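# Press in the gauge pin under the yellow magnet

## Task

Find the one post of the checking fixture that has a yellow magnet on it, drive that post's gauge pin fully in and keep it fully in for one second (it may spring back out afterwards), without touching the other three pins and without moving the magnet.

## Robot and tools

Robot: two UR20-style arms, left_arm and right_arm, each with a Robotiq 2F-85 two-finger gripper and a wrist camera (cam_left_wrist and cam_right_wrist, both 896x504). Calibrated bases in the scene frame: left_arm at (+0.060, +0.928, 0) m, right_arm at (-0.064, -0.817, 0) m, each yawed very slightly and upright.

Frames. Scene frame: origin at table-top height midway between the nominal bases, +z up, +x out over the table, left_arm on the +y side (not the image side). Reported hand positions, orientations, velocities and wrist-camera poses are in that arm's own base frame. Motion offsets use the gripper's own axes at its current Hand target: the fingers point along +z, open and close along y, and the camera block sticks out about 10 cm toward +x. end_effector_position is the spot between the pads when shut; closed fingertips reach about 19 mm past it (6 mm when fully open).

execute_actions(actions, cameras). actions is a list of actions; each action is a table of 1 to 15 rows, each row one 1/30 s step; a short table repeats its final row to fill 15 steps (0.5 s). Every row has 18 numbers in [-1, 1], always both arms: left dx, dy, dz, rx, ry, rz, left gripper position, force_limit, speed, then the same nine for the right. The six pose numbers are an offset, not a pose: measured from the Hand target at the start of that action, along its own axes, scaled so 1.0 = 0.6 m or 180 degrees; rx, ry, rz form one rotation vector. Rows inside an action all count from the same start; successive actions accumulate. Six zeros re-request the current Hand target. Gripper position: +1 fully open (85 mm), about -0.8 pads touching, -1 squeeze until blocked. force_limit sets grip strength; speed sets finger speed (about 20, 85, 150 mm/s at -1, 0, +1). Both start at +1. To leave a gripper alone, repeat its last three numbers; a 0 is a real command. An empty list just reports state and images. cameras: list of names, [] for none, omitted or ["all"] for all.

move(target, speed, blend, stop_force, zero, blocking, cameras). target is one 18-number row or up to 15 rows in the same layout; every row is an offset from the Hand targets held when the move begins (not from the previous row). Paths are straight lines that do not dodge obstacles or the other arm; do not route near an arm's own base. speed: m/s, 0.002 to 4.2, default 0.25 (rotation up to twice that in rad/s), one value or one per target. blend: corner rounding radius in m for lists. stop_force: 6 to 120 N, shared by both arms; an arm's path stops when its wrist sensor feels that much push against its direction of travel, then it eases back slightly and keeps pressing roughly that hard. Do not rely on it when the gripper rotates, and leave it out when moving away from a contact. zero (default true) re-zeroes moving arms before the move. blocking=false returns early (not allowed with stop_force). The whole move is capped at 10 s. The result adds a move: line: done, off_target, moving, held or fault per arm, plus limits=paced (pose clipped) or limits=held (steps withheld).

wait(seconds 0 to 10): arms keep their last command. stop(): brakes a running move. zoom_image(camera, region [x0, y0, x1, y1] pixels, at most 504x504) enlarges part of the latest image of a wrist camera. zero_wrist_force(arm): subtracts the current wrist reading from later ones. read_manual(section "licences"): legal texts only. finished_scene(scene 1 to 3): ends the scene for good.

Results: Hand target (last commanded pose after clipping; next offsets count from it), end_effector_position (m) and quat_wxyz in the base frame, velocities (or "within noise"), joint positions and torques, Tool commands, Wrist force and Wrist torque along the gripper's axes (force from the surface into the arm) plus a line with the peak since last shown, object_status (0 moving, 1 blocked while opening, 2 blocked while closing i.e. holding, 3 reached requested position), position_measured in counts (3 open, 78 about 60 mm, 130 about 40 mm, 180 about 20 mm, 230 pads together), and for actions some per-step positions. Warnings: MOTOR HOT (70 °C), OVER-TEMPERATURE FAULT (85 °C), TORQUE or FORCE fault lines.

Behaviour: the controller limits commanded orientation to 32 degrees from the measured one per step, and motion lags commands by about 0.2 s. A gripper often stops short of its Hand target; if so, send the remaining distance as a new offset. To stop pressing on something, command the target back behind the gripper.

Hazards: an arm freezes for 10 s if outside force reaches about 150 N (plus or minus 25) or a joint's contact torque hits its limit (wrist joints 98.4 N m). Arms are stiff, so aiming even slightly past a solid contact can trip this; press slowly with stop_force. Avoid contact between the arms; the clearance check is not foolproof. Anything leaving the table fails the task. Holding loads or straining toward unreachable poses heats motors.

For this job: locate the magnet-carrying post in the camera images, bring closed fingertips in line with that pin's axis, push it home slowly with a modest stop_force, hold at least one second, then back away without brushing the magnet or the other pins.

Each tool is called after "Emit:" by a JSON object that holds its "fn" and its "kwargs".

## Session

Emit:
{"fn": "execute_actions", "kwargs": {"actions": []}}

Scene clock: 0.00 s.
left_arm: end_effector_position=(+0.6452, +0.5338, +0.3687) position_measured=3 object_status=3 end_effector_quat_wxyz=(+0.054, +0.895, -0.431, +0.101) | right_arm: end_effector_position=(+1.0094, -0.4085, +0.1239) position_measured=3 object_status=3 end_effector_quat_wxyz=(+0.497, -0.362, -0.574, -0.541)
Joint positions: left_arm=[0.541 -1.507 2.094 -2.179 -1.799 -1.706] | right_arm=[2.693 -2.576 -1.22 -2.623 2.507 -0.374]
Joint velocities: within noise
Joint torques (N m): no reading
Motor temperatures (°C): left_arm=[24 36 26 39 35 34] | right_arm=[29 36 36 38 34 39]
Wrist force (N): no reading
Wrist torque (N m): no reading
Wrist force, peak (N): no reading
Hand target: left_arm +0.6452, +0.5338, +0.3687; +0.054, +0.895, -0.431, +0.101 | right_arm +1.0094, -0.4085, +0.1239; +0.497, -0.362, -0.574, -0.541
Tool commands: left_gripper/position=+1.0 left_gripper/force_limit=+1.0 left_gripper/speed=+1.0 right_gripper/position=+1.0 right_gripper/force_limit=+1.0 right_gripper/speed=+1.0

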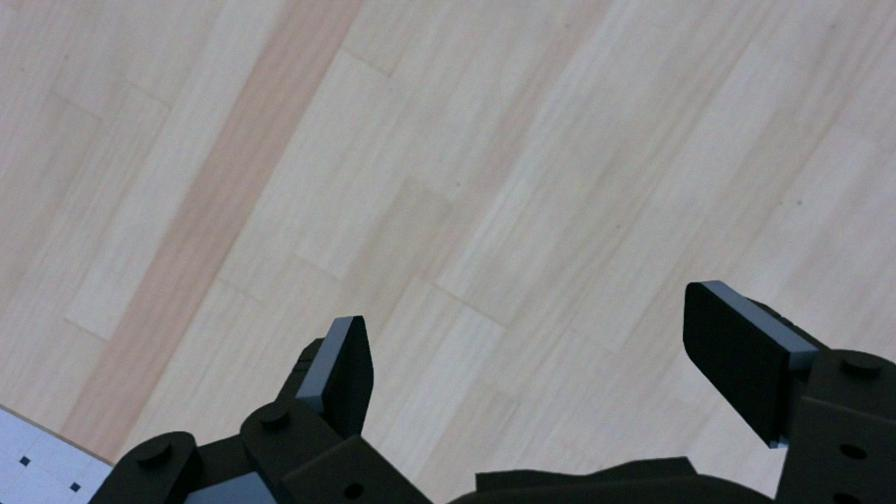

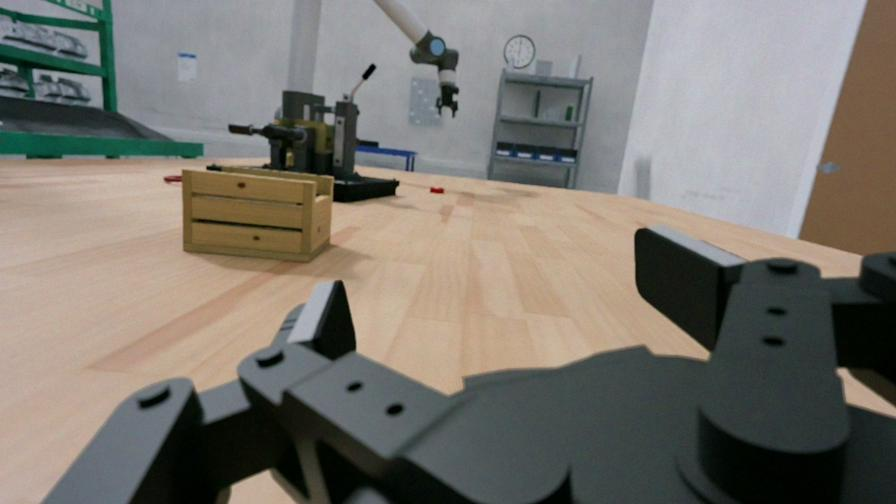

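Emit:
{"fn": "zoom_image", "kwargs": {"camera": "cam_right_wrist", "region": [150, 50, 450, 270]}}

Emit:
{"fn": "zoom_image", "kwargs": {"camera": "cam_left_wrist", "region": [0, 380, 160, 504]}}

Scaled by 1.680 from the camera's 896x504 image, which has a finer 1280x720 frame.

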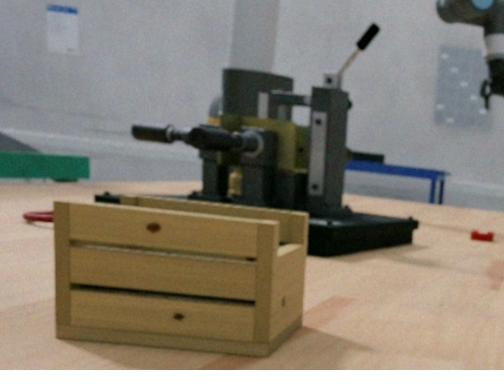

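Scaled by 3.150 from the camera's 896x504 image, which has a finer 1280x720 frame.

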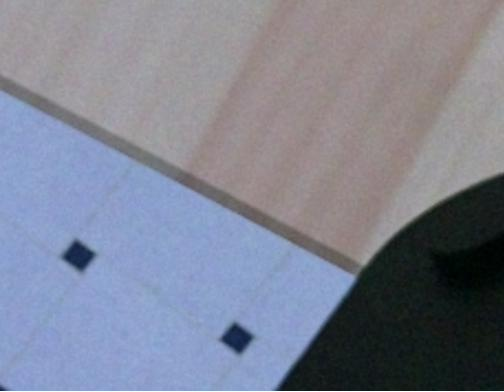

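Emit:
{"fn": "move", "kwargs": {"target": [0,0,0,0,0,0,1,1,1,0.5,-0.25,0.5,0,-0.2,0,-1,-1,0]}}

Scene clock: 3.53 s.
left_arm: end_effector_position=(+0.6452, +0.5338, +0.3687) position_measured=3 object_status=3 end_effector_quat_wxyz=(+0.054, +0.895, -0.431, +0.101) | right_arm: end_effector_position=(+0.7396, -0.1743, +0.3974) position_measured=232 object_status=3 end_effector_quat_wxyz=(-0.296, +0.511, +0.699, +0.403)
Joint positions: left_arm=[0.541 -1.507 2.094 -2.179 -1.799 -1.706] | right_arm=[2.812 -1.727 -2.069 -1.43 2.53 0.662]
Joint velocities: within noise
Joint torques (N m): left_arm=[0.69 -99.35 -95.58 -10.64 -0.93 0.8] | right_arm=[17.13 117.16 66.99 12.25 -0.21 4.83]
Motor temperatures (°C): left_arm=[24 36 26 39 35 34] | right_arm=[29 36 36 38 34 39]
Wrist force (N): left_arm=[-0.2 -0.4 0.0] | right_arm=[-1.0 1.7 1.1]
Wrist torque (N m): left_arm=[-0.08 0.04 0.00] | right_arm=[0.74 0.48 0.03]
Wrist force, peak (N): left_arm=[0.5 -0.6 0.0] | right_arm=[-3.2 0.9 -1.7]
Hand target: left_arm +0.6452, +0.5338, +0.3687; +0.054, +0.895, -0.431, +0.101 | right_arm +0.7396, -0.1742, +0.3975; -0.296, +0.511, +0.699, +0.403
Off the commanded pose: left_arm 0.000 m, 0 deg | right_arm 0.000 m, 0 deg.
move: done
camera_calibration:
cam_right_wrist: T_world_to_cam=[[0.98758, 0.0115659, 0.156693, -0.774041], [0.116652, -0.722071, -0.681914, 0.0684067], [0.105257, 0.691723, -0.714451, 0.454569], [0, 0, 0, 1]] pos_world=[0.7086, -0.256089, 0.492702]

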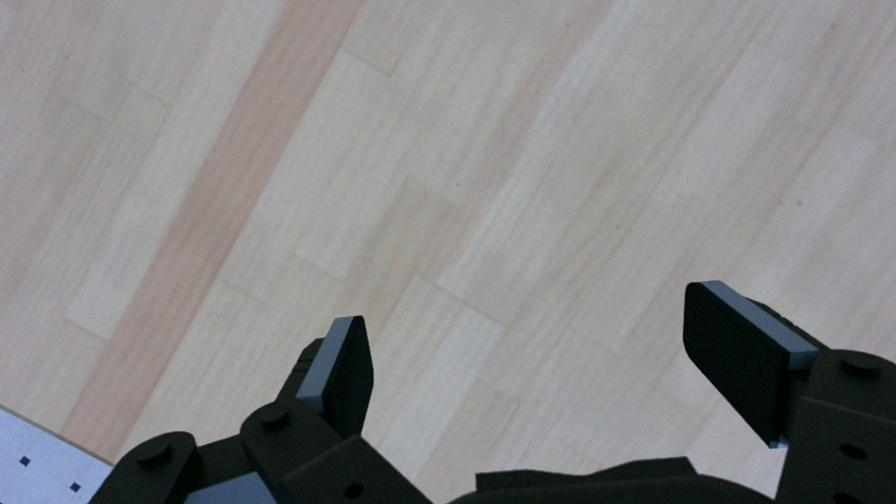

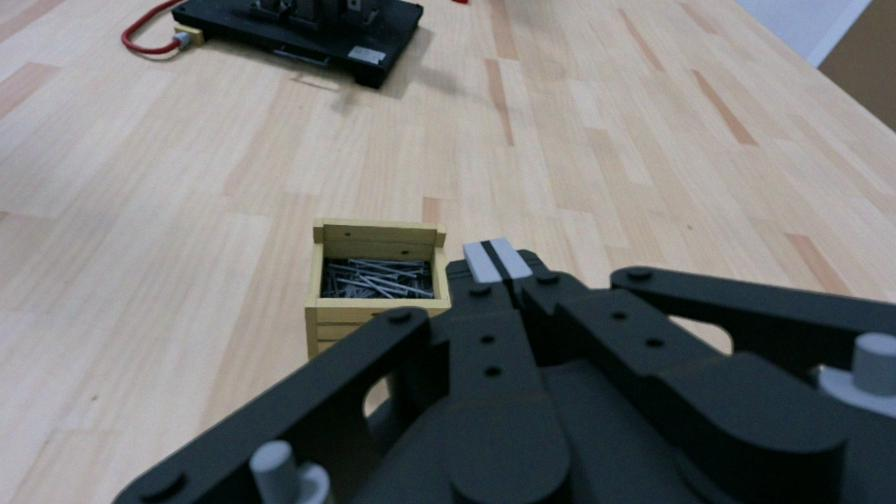

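Emit:
{"fn": "move", "kwargs": {"target": [0,0,0,0,0,0,1,1,1,0.3,-0.34,-0.01,0,0.05,0,-1,-1,0], "cameras": ["cam_right_wrist"]}}

Emit:
{"fn": "zoom_image", "kwargs": {"camera": "cam_right_wrist", "region": [196, 0, 696, 280]}}

Scene clock: 5.63 s.
left_arm: end_effector_position=(+0.6452, +0.5338, +0.3687) position_measured=3 object_status=3 end_effector_quat_wxyz=(+0.054, +0.895, -0.431, +0.101) | right_arm: end_effector_position=(+0.4908, -0.1248, +0.4958) position_measured=232 object_status=3 end_effector_quat_wxyz=(-0.350, +0.478, +0.674, +0.442)
Joint positions: left_arm=[0.541 -1.507 2.094 -2.179 -1.799 -1.706] | right_arm=[2.734 -1.451 -2.198 -1.911 2.557 0.351]
Joint velocities: within noise
Joint torques (N m): left_arm=[-0.52 -101.82 -98.89 -11.46 -0.92 1.14] | right_arm=[-16.17 65.44 76.7 -1.86 -1.68 -6.74]
Motor temperatures (°C): left_arm=[24 36 26 39 35 34] | right_arm=[29 36 36 38 34 39]
Wrist force (N): left_arm=[0.2 -0.4 0.0] | right_arm=[-0.6 0.8 0.3]
Wrist torque (N m): left_arm=[-0.07 -0.03 0.00] | right_arm=[0.63 0.32 0.02]
Wrist force, peak (N): left_arm=[0.2 -0.5 -0.3] | right_arm=[-2.8 3.7 1.3]
Hand target: left_arm +0.6452, +0.5338, +0.3687; +0.054, +0.895, -0.431, +0.101 | right_arm +0.4907, -0.1248, +0.4959; -0.350, +0.478, +0.674, +0.442
Off the commanded pose: left_arm 0.000 m, 0 deg | right_arm 0.000 m, 0 deg.
move: done
camera_calibration:
cam_right_wrist: T_world_to_cam=[[0.990244, 0.0300673, 0.13606, -0.533051], [0.126219, -0.607244, -0.784425, 0.260711], [0.0590363, 0.793946, -0.605115, 0.498145], [0, 0, 0, 1]] pos_world=[0.465535, -0.221158, 0.578471]
Images, in order (width x height): cam_right_wrist 896x504.

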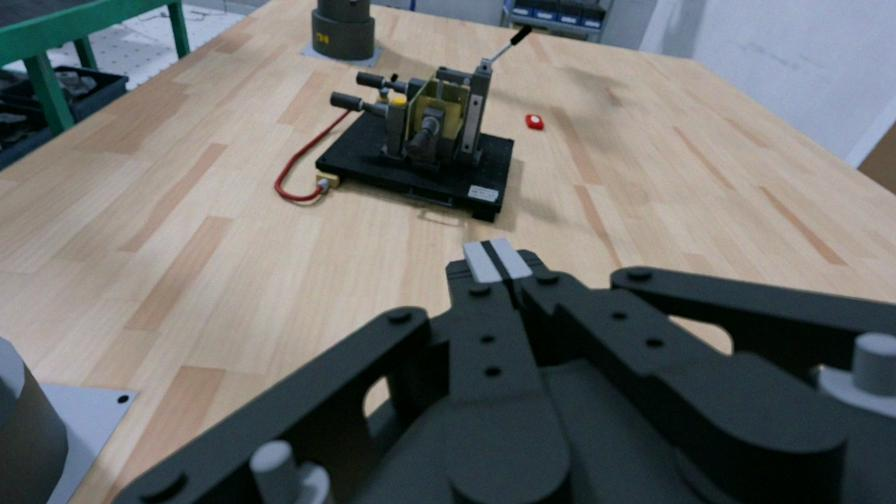

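Scaled by 1.008 from the camera's 896x504 image, which has a finer 1280x720 frame.

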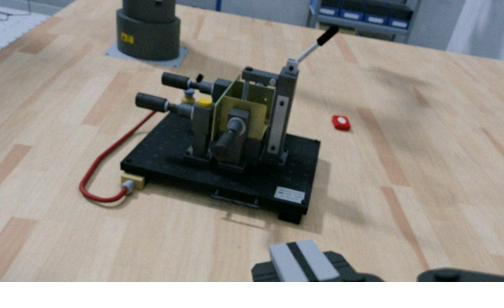

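Emit:
{"fn": "zoom_image", "kwargs": {"camera": "cam_right_wrist", "region": [310, 20, 550, 220]}}

Scaled by 2.100 from the camera's 896x504 image, which has a finer 1280x720 frame.

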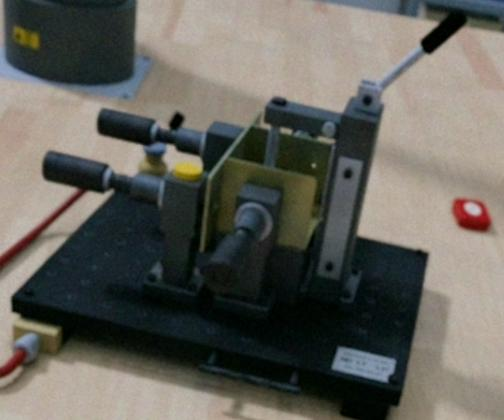

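Emit:
{"fn": "move", "kwargs": {"target": [0,0,0,0,0,0,1,1,1,0.27,-0.15,0.555,-0.298,-0.087,0.122,-1,-1,0], "cameras": ["cam_right_wrist"]}}

Scene clock: 11.67 s.
left_arm: end_effector_position=(+0.6452, +0.5338, +0.3687) position_measured=3 object_status=3 end_effector_quat_wxyz=(+0.054, +0.895, -0.431, +0.101) | right_arm: end_effector_position=(+0.3442, +0.2245, +0.4955) position_measured=232 object_status=3 end_effector_quat_wxyz=(-0.244, +0.718, +0.462, +0.460)
Joint positions: left_arm=[0.541 -1.507 2.094 -2.179 -1.799 -1.706] | right_arm=[4.505 -0.389 -2.826 -0.421 1.301 3.201]
Joint velocities: within noise
Joint torques (N m): left_arm=[3.51 -113.24 -103.14 -12.1 -1.09 1.52] | right_arm=[23.36 -96.47 117.67 6.29 -5.81 4.06]
Motor temperatures (°C): left_arm=[24 36 26 39 35 34] | right_arm=[29 36 36 38 34 39]
Wrist force (N): left_arm=[-0.1 0.0 0.1] | right_arm=[-0.4 2.0 1.1]
Wrist torque (N m): left_arm=[0.00 0.02 0.00] | right_arm=[0.92 0.37 0.03]
Wrist force, peak (N): left_arm=[0.1 -0.5 -0.5] | right_arm=[-0.6 2.7 1.5]
Hand target: left_arm +0.6452, +0.5338, +0.3687; +0.054, +0.895, -0.431, +0.101 | right_arm +0.3402, +0.2253, +0.4955; -0.082, +0.751, +0.344, +0.557
Off the commanded pose: left_arm 0.000 m, 0 deg | right_arm 0.004 m, 26 deg.
move: off_target (right_arm)
camera_calibration:
cam_right_wrist: T_world_to_cam=[[0.818204, -0.573542, -0.0398903, -0.11644], [-0.422856, -0.553324, -0.717653, 0.634887], [0.389532, 0.604054, -0.695258, 0.202807], [0, 0, 0, 1]] pos_world=[0.284737, 0.162008, 0.591987]
Images, in order (width x height): cam_right_wrist 896x504.

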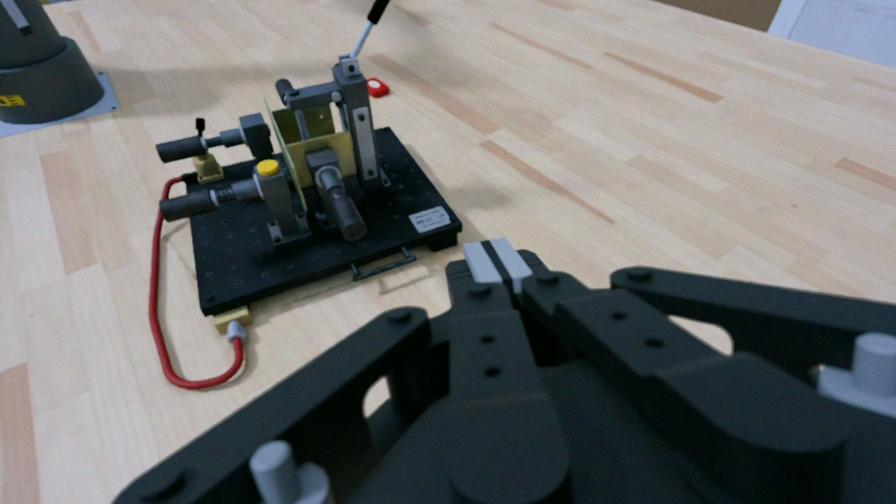

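Emit:
{"fn": "zoom_image", "kwargs": {"camera": "cam_right_wrist", "region": [140, 60, 440, 300]}}

Scaled by 1.680 from the camera's 896x504 image, which has a finer 1280x720 frame.

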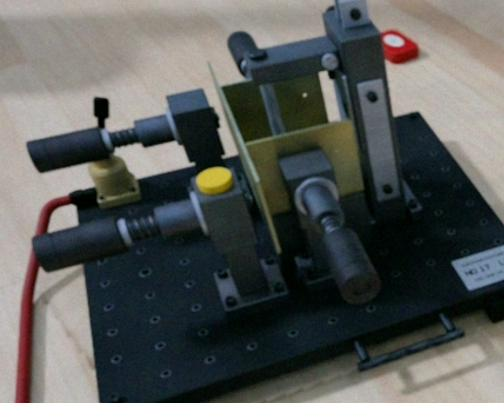

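Emit:
{"fn": "move", "kwargs": {"target": [0,0,0,0,0,0,1,1,1,0.075,-0.98,0.27,-0.25,-0.028,0.18,-1,-1,0], "cameras": ["cam_right_wrist"]}}

Scene clock: 16.53 s.
left_arm: end_effector_position=(+0.6452, +0.5338, +0.3687) position_measured=3 object_status=3 end_effector_quat_wxyz=(+0.054, +0.895, -0.431, +0.101) | right_arm: end_effector_position=(+0.1152, +0.7672, +0.3235) position_measured=232 object_status=3 end_effector_quat_wxyz=(+0.074, +0.812, -0.106, +0.569)
Joint positions: left_arm=[0.541 -1.507 2.094 -2.179 -1.799 -1.706] | right_arm=[5.166 -1.839 -2.039 -1.897 0.781 5.907]
Joint velocities: within noise
Joint torques (N m): left_arm=[-1.17 -113.88 -106.91 -12.66 -0.85 1.15] | right_arm=[-21.25 99.8 83.8 -3.74 3.35 5.4]
Motor temperatures (°C): left_arm=[24 36 26 39 35 34] | right_arm=[29 36 36 37 34 39]
Wrist force (N): left_arm=[-0.1 -0.4 0.1] | right_arm=[-0.4 1.9 0.1]
Wrist torque (N m): left_arm=[-0.06 0.03 0.00] | right_arm=[0.70 0.27 -0.07]
Wrist force, peak (N): left_arm=[-0.5 -0.4 0.3] | right_arm=[-1.8 3.0 1.7]
Hand target: left_arm +0.6452, +0.5338, +0.3687; +0.054, +0.895, -0.431, +0.101 | right_arm +0.1152, +0.7673, +0.3235; +0.074, +0.812, -0.107, +0.569
Off the commanded pose: left_arm 0.000 m, 0 deg | right_arm 0.000 m, 0 deg.
move: done; limits=paced
camera_calibration:
cam_right_wrist: T_world_to_cam=[[-0.371176, -0.919372, -0.130317, 0.80691], [-0.524213, 0.323311, -0.787827, 0.0767189], [0.766439, -0.224109, -0.601952, 0.406328], [0, 0, 0, 1]] pos_world=[0.0282977, 0.808109, 0.410185]
Images, in order (width x height): cam_right_wrist 896x504.

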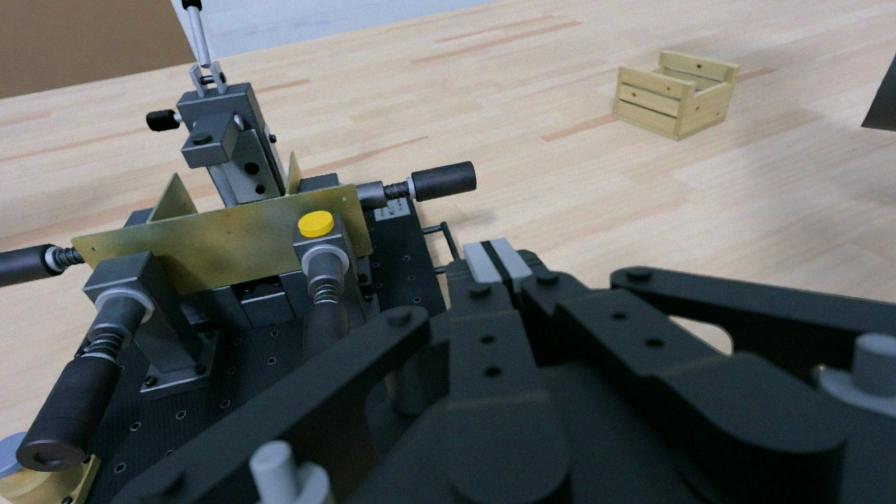

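Emit:
{"fn": "move", "kwargs": {"target": [0,0,0,0,0,0,1,1,1,-0.218,-0.175,-0.02,0,0,0,-1,-1,0], "cameras": ["cam_right_wrist"]}}

Emit:
{"fn": "zoom_image", "kwargs": {"camera": "cam_right_wrist", "region": [300, 80, 600, 300]}}

Scene clock: 18.97 s.
left_arm: end_effector_position=(+0.6452, +0.5338, +0.3687) position_measured=3 object_status=3 end_effector_quat_wxyz=(+0.054, +0.895, -0.431, +0.101) | right_arm: end_effector_position=(+0.0881, +0.8832, +0.2049) position_measured=232 object_status=3 end_effector_quat_wxyz=(+0.074, +0.812, -0.107, +0.569)
Joint positions: left_arm=[0.541 -1.507 2.094 -2.179 -1.799 -1.706] | right_arm=[5.139 -2.054 -1.924 -1.783 0.757 5.888]
Joint velocities: within noise
Joint torques (N m): left_arm=[4.48 -112.42 -109.11 -12.27 -1.05 1.44] | right_arm=[-22.44 134.07 84.79 7.59 -7.1 -7.13]
Motor temperatures (°C): left_arm=[24 36 26 39 35 34] | right_arm=[29 36 36 37 34 39]
Wrist force (N): left_arm=[-0.1 -0.3 0.0] | right_arm=[0.4 1.1 0.6]
Wrist torque (N m): left_arm=[-0.05 0.02 0.00] | right_arm=[0.49 0.09 -0.13]
Wrist force, peak (N): left_arm=[-0.1 -0.7 -0.2] | right_arm=[1.8 3.7 0.6]
Hand target: left_arm +0.6452, +0.5338, +0.3687; +0.054, +0.895, -0.431, +0.101 | right_arm +0.0880, +0.8833, +0.2048; +0.074, +0.812, -0.107, +0.569
Off the commanded pose: left_arm 0.000 m, 0 deg | right_arm 0.000 m, 0 deg.
move: done
camera_calibration:
cam_right_wrist: T_world_to_cam=[[-0.371315, -0.91931, -0.130362, 0.887999], [-0.524138, 0.32342, -0.787832, -0.0685275], [0.766423, -0.224206, -0.601936, 0.381788], [0, 0, 0, 1]] pos_world=[0.0011978, 0.924109, 0.291585]
Images, in order (width x height): cam_right_wrist 896x504.

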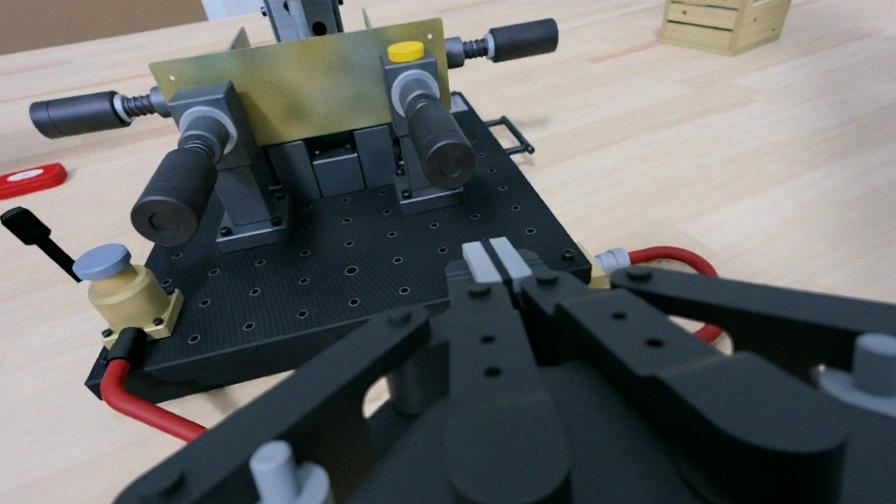

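Scaled by 1.680 from the camera's 896x504 image, which has a finer 1280x720 frame.

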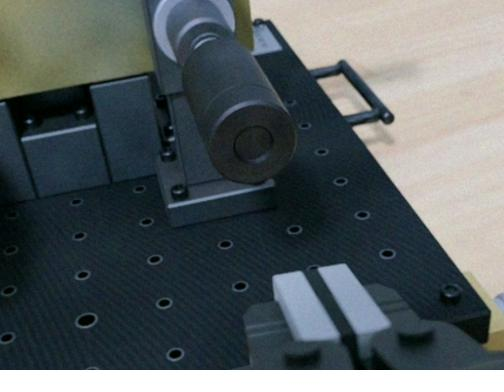

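Emit:
{"fn": "move", "kwargs": {"target": [0,0,0,0,0,0,1,1,1,0.003,0.010,0.194,0,0,0,-1,-1,0], "cameras": ["cam_right_wrist"], "speed": 0.15}}

Emit:
{"fn": "zoom_image", "kwargs": {"camera": "cam_right_wrist", "region": [350, 80, 650, 300]}}

Scene clock: 21.30 s.
left_arm: end_effector_position=(+0.6452, +0.5338, +0.3687) position_measured=3 object_status=3 end_effector_quat_wxyz=(+0.054, +0.895, -0.431, +0.101) | right_arm: end_effector_position=(+0.1926, +0.8493, +0.1667) position_measured=232 object_status=3 end_effector_quat_wxyz=(+0.074, +0.812, -0.107, +0.569)
Joint positions: left_arm=[0.541 -1.507 2.094 -2.179 -1.799 -1.706] | right_arm=[5.049 -2.048 -2.028 -1.631 0.681 5.817]
Joint velocities: within noise
Joint torques (N m): left_arm=[-0.13 -114.59 -108.55 -11.7 -0.36 1.17] | right_arm=[-17.54 132.66 44.15 8.14 -6.76 -6.17]
Motor temperatures (°C): left_arm=[24 36 26 39 35 34] | right_arm=[29 36 36 37 34 39]
Wrist force (N): left_arm=[-0.1 -0.3 0.1] | right_arm=[-0.6 1.2 0.3]
Wrist torque (N m): left_arm=[-0.05 0.02 0.00] | right_arm=[0.56 0.22 -0.09]
Wrist force, peak (N): left_arm=[0.2 -0.6 -0.2] | right_arm=[-0.4 1.3 2.8]
Hand target: left_arm +0.6452, +0.5338, +0.3687; +0.054, +0.895, -0.431, +0.101 | right_arm +0.1928, +0.8492, +0.1666; +0.074, +0.812, -0.107, +0.569
Off the commanded pose: left_arm 0.000 m, 0 deg | right_arm 0.000 m, 0 deg.
move: done
camera_calibration:
cam_right_wrist: T_world_to_cam=[[-0.371315, -0.91931, -0.130362, 0.890657], [-0.524138, 0.32342, -0.787832, -0.0328864], [0.766423, -0.224206, -0.601936, 0.271103], [0, 0, 0, 1]] pos_world=[0.105698, 0.890209, 0.253385]
Images, in order (width x height): cam_right_wrist 896x504.

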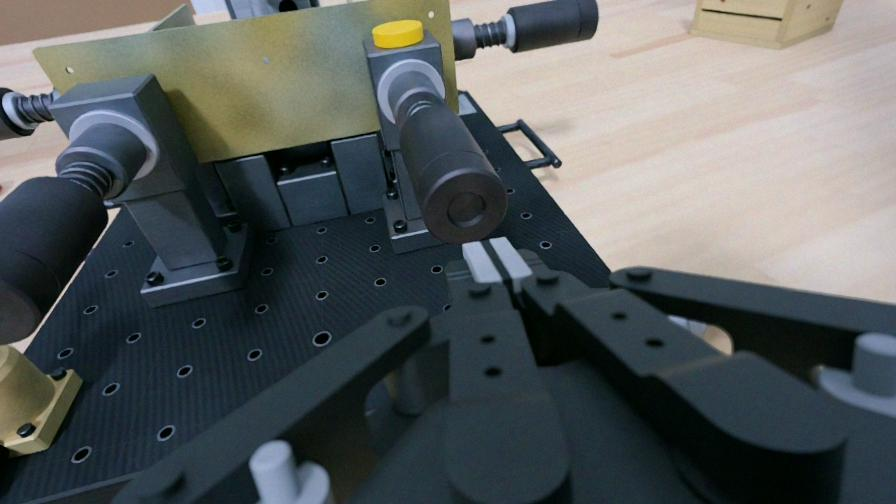

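Scaled by 1.680 from the camera's 896x504 image, which has a finer 1280x720 frame.

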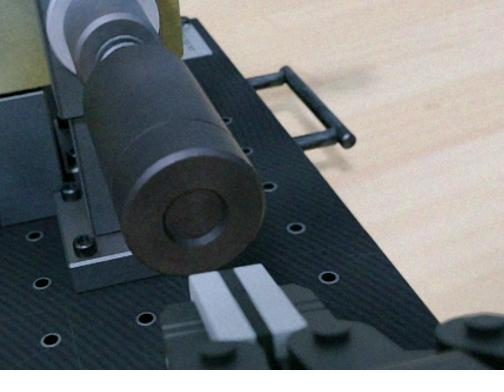

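Emit:
{"fn": "move", "kwargs": {"target": [0,0,0,0,0,0,1,1,1,0.0398,-0.007,0.1096,0,0,0,-1,-1,0], "cameras": ["cam_right_wrist"], "speed": 0.03, "stop_force": 40}}

Emit:
{"fn": "zoom_image", "kwargs": {"camera": "cam_right_wrist", "region": [350, 80, 650, 300]}}

Scene clock: 25.03 s.
left_arm: end_effector_position=(+0.6452, +0.5338, +0.3687) position_measured=3 object_status=3 end_effector_quat_wxyz=(+0.054, +0.895, -0.431, +0.101) | right_arm: end_effector_position=(+0.2435, +0.8389, +0.1665) position_measured=232 object_status=3 end_effector_quat_wxyz=(+0.074, +0.812, -0.107, +0.569)
Joint positions: left_arm=[0.541 -1.507 2.094 -2.179 -1.799 -1.706] | right_arm=[5 -2.036 -2.059 -1.577 0.64 5.772]
Joint velocities: within noise
Joint torques (N m): left_arm=[-0.72 -115.88 -106.79 -11.77 -0.1 1.85] | right_arm=[-3.22 127.54 57.99 -2.43 0.98 5.66]
Motor temperatures (°C): left_arm=[24 36 26 39 35 34] | right_arm=[29 36 36 37 34 39]
Wrist force (N): left_arm=[-0.1 -0.5 -0.1] | right_arm=[-9.6 1.0 -20.1]
Wrist torque (N m): left_arm=[-0.09 0.03 -0.01] | right_arm=[0.65 0.26 -0.08]
Wrist force, peak (N): left_arm=[-0.2 -0.6 0.0] | right_arm=[-35.2 20.4 -126.3]
Hand target: left_arm +0.6452, +0.5338, +0.3687; +0.054, +0.895, -0.431, +0.101 | right_arm +0.2435, +0.8389, +0.1665; +0.074, +0.812, -0.107, +0.569 (not the last commanded pose)
Off the commanded pose: left_arm 0.000 m, 0 deg | right_arm 0.018 m, 0 deg.
move: contact (right_arm)
camera_calibration:
cam_right_wrist: T_world_to_cam=[[-0.371395, -0.919281, -0.130341, 0.899951], [-0.524039, 0.323427, -0.787894, -0.0030071], [0.766452, -0.224316, -0.601858, 0.229712], [0, 0, 0, 1]] pos_world=[0.156598, 0.879809, 0.253185]
Images, in order (width x height): cam_right_wrist 896x504.

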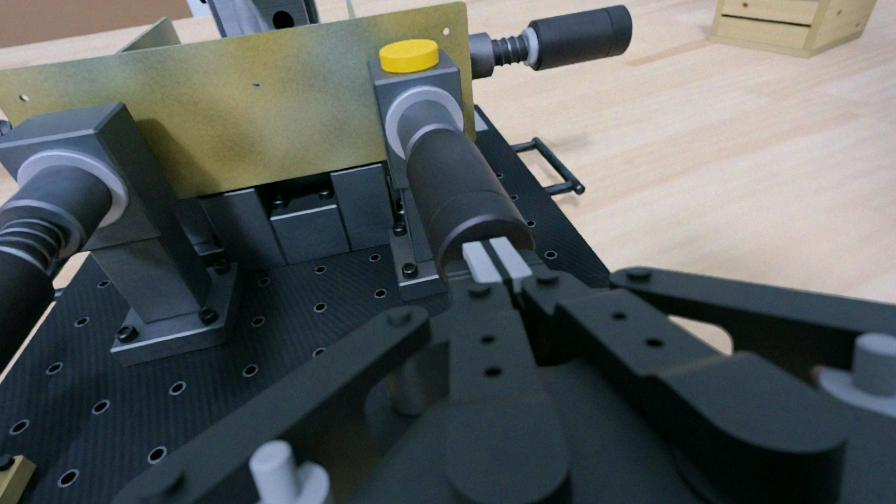

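Scaled by 1.680 from the camera's 896x504 image, which has a finer 1280x720 frame.

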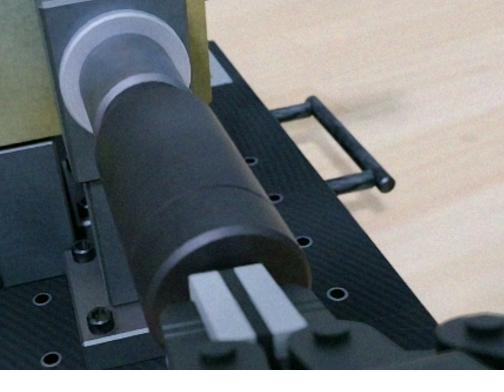

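Emit:
{"fn": "move", "kwargs": {"target": [0,0,0,0,0,0,1,1,1,0.0017,-0.0003,0.0047,0,0,0,-1,-1,0], "cameras": [], "speed": 0.004, "stop_force": 20}}

Emit:
{"fn": "wait", "kwargs": {"seconds": 1.3, "cameras": ["cam_right_wrist"]}}

Scene clock: 26.43 s.
left_arm: end_effector_position=(+0.6452, +0.5338, +0.3687) position_measured=3 object_status=3 end_effector_quat_wxyz=(+0.054, +0.895, -0.431, +0.101) | right_arm: end_effector_position=(+0.2438, +0.8389, +0.1665) position_measured=232 object_status=3 end_effector_quat_wxyz=(+0.074, +0.812, -0.107, +0.569)
Joint positions: left_arm=[0.541 -1.507 2.094 -2.179 -1.799 -1.706] | right_arm=[4.999 -2.036 -2.059 -1.576 0.639 5.772]
Joint velocities: within noise
Joint torques (N m): left_arm=[0.43 -115.93 -106.52 -11.5 -0.57 1.56] | right_arm=[-25.93 136.28 51.58 -5.72 0.27 5.01]
Motor temperatures (°C): left_arm=[24 36 26 39 35 34] | right_arm=[29 36 36 37 34 39]
Wrist force (N): left_arm=[0.3 -0.1 0.3] | right_arm=[-11.2 6.6 -47.2]
Wrist torque (N m): left_arm=[-0.01 -0.04 0.00] | right_arm=[0.73 0.47 -0.04]
Wrist force, peak (N): left_arm=[0.0 -0.6 -0.2] | right_arm=[-11.4 7.9 -53.3]
Hand target: left_arm +0.6452, +0.5338, +0.3687; +0.054, +0.895, -0.431, +0.101 | right_arm +0.2438, +0.8389, +0.1665; +0.074, +0.812, -0.107, +0.569 (not the last commanded pose)
Off the commanded pose: left_arm 0.000 m, 0 deg | right_arm 0.003 m, 0 deg.
move: contact (right_arm)
No camera images: "cameras" was empty.

Scene clock: 27.73 s.
left_arm: end_effector_position=(+0.6452, +0.5338, +0.3687) position_measured=3 object_status=3 end_effector_quat_wxyz=(+0.054, +0.895, -0.431, +0.101) | right_arm: end_effector_position=(+0.2438, +0.8389, +0.1665) position_measured=232 object_status=3 end_effector_quat_wxyz=(+0.074, +0.812, -0.107, +0.569)
Joint positions: left_arm=[0.541 -1.507 2.094 -2.179 -1.799 -1.706] | right_arm=[4.999 -2.036 -2.059 -1.576 0.639 5.772]
Joint velocities: within noise
Joint torques (N m): left_arm=[8.14 -116.44 -106.98 -11.52 -0.3 1.49] | right_arm=[-21.89 132.93 51.12 -4.29 -1.47 4.8]
Motor temperatures (°C): left_arm=[24 36 26 39 35 34] | right_arm=[29 36 36 37 34 39]
Wrist force (N): left_arm=[-0.3 -0.5 -0.1] | right_arm=[-11.3 6.8 -44.3]
Wrist torque (N m): left_arm=[-0.08 0.05 0.00] | right_arm=[0.66 0.44 -0.04]
Wrist force, peak (N): left_arm=[-0.3 -0.4 -0.4] | right_arm=[-11.1 6.3 -46.8]
Hand target: left_arm +0.6452, +0.5338, +0.3687; +0.054, +0.895, -0.431, +0.101 | right_arm +0.2438, +0.8389, +0.1665; +0.074, +0.812, -0.107, +0.569 (not the last commanded pose)
Tool commands: left_gripper/position=+1.0 left_gripper/force_limit=+1.0 left_gripper/speed=+1.0 right_gripper/position=-1.0 right_gripper/force_limit=-1.0 right_gripper/speed=+0.0
Off the commanded pose: left_arm 0.000 m, 0 deg | right_arm 0.003 m, 0 deg.
wait: 1.30 s; at rest by 0.17 s
camera_calibration:
cam_right_wrist: T_world_to_cam=[[-0.371539, -0.919205, -0.130463, 0.90005], [-0.524063, 0.323636, -0.787793, -0.00305625], [0.766366, -0.224324, -0.601965, 0.22953], [0, 0, 0, 1]] pos_world=[0.156898, 0.879809, 0.253185]
Images, in order (width x height): cam_right_wrist 896x504.

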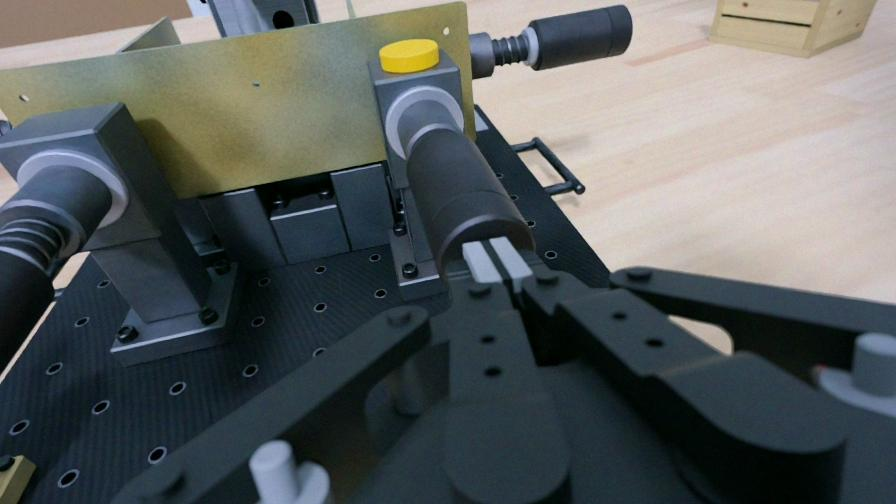

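Emit:
{"fn": "move", "kwargs": {"target": [0,0,0,0,0,0,1,1,1,-0.0284,0.005,-0.0783,0,0,0,-1,-1,0], "cameras": ["cam_right_wrist"], "speed": 0.1}}

Emit:
{"fn": "finished_scene", "kwargs": {"scene": 1}}

Scene clock: 28.90 s.
left_arm: end_effector_position=(+0.6452, +0.5338, +0.3687) position_measured=3 object_status=3 end_effector_quat_wxyz=(+0.054, +0.895, -0.431, +0.101) | right_arm: end_effector_position=(+0.1949, +0.8488, +0.1666) position_measured=232 object_status=3 end_effector_quat_wxyz=(+0.074, +0.812, -0.107, +0.569)
Joint positions: left_arm=[0.541 -1.507 2.094 -2.179 -1.799 -1.706] | right_arm=[5.047 -2.048 -2.03 -1.629 0.679 5.815]
Joint velocities: within noise
Joint torques (N m): left_arm=[5.44 -110.65 -105.34 -10.77 -0.22 1.73] | right_arm=[18.05 123.23 76.92 -2.72 3.8 3.91]
Motor temperatures (°C): left_arm=[24 36 26 39 35 34] | right_arm=[29 36 36 37 34 39]
Wrist force (N): left_arm=[-0.2 -0.4 -0.3] | right_arm=[-0.1 1.3 2.3]
Wrist torque (N m): left_arm=[-0.07 0.04 0.00] | right_arm=[0.59 0.13 -0.08]
Wrist force, peak (N): left_arm=[-0.2 -0.6 -0.2] | right_arm=[-11.2 6.7 -44.5]
Hand target: left_arm +0.6452, +0.5338, +0.3687; +0.054, +0.895, -0.431, +0.101 | right_arm +0.1947, +0.8489, +0.1666; +0.074, +0.812, -0.107, +0.569
Off the commanded pose: left_arm 0.000 m, 0 deg | right_arm 0.000 m, 0 deg.
move: done
camera_calibration:
cam_right_wrist: T_world_to_cam=[[-0.37147, -0.919225, -0.13052, 0.89102], [-0.524088, 0.323645, -0.787773, -0.031819], [0.766383, -0.22423, -0.601979, 0.269204], [0, 0, 0, 1]] pos_world=[0.107998, 0.88971, 0.253285]
Images, in order (width x height): cam_right_wrist 896x504.

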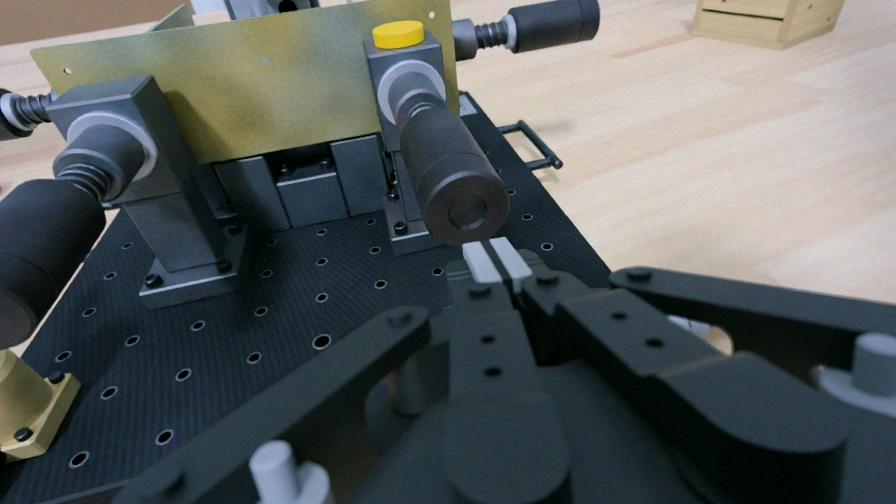

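The scene is finished: the task was done.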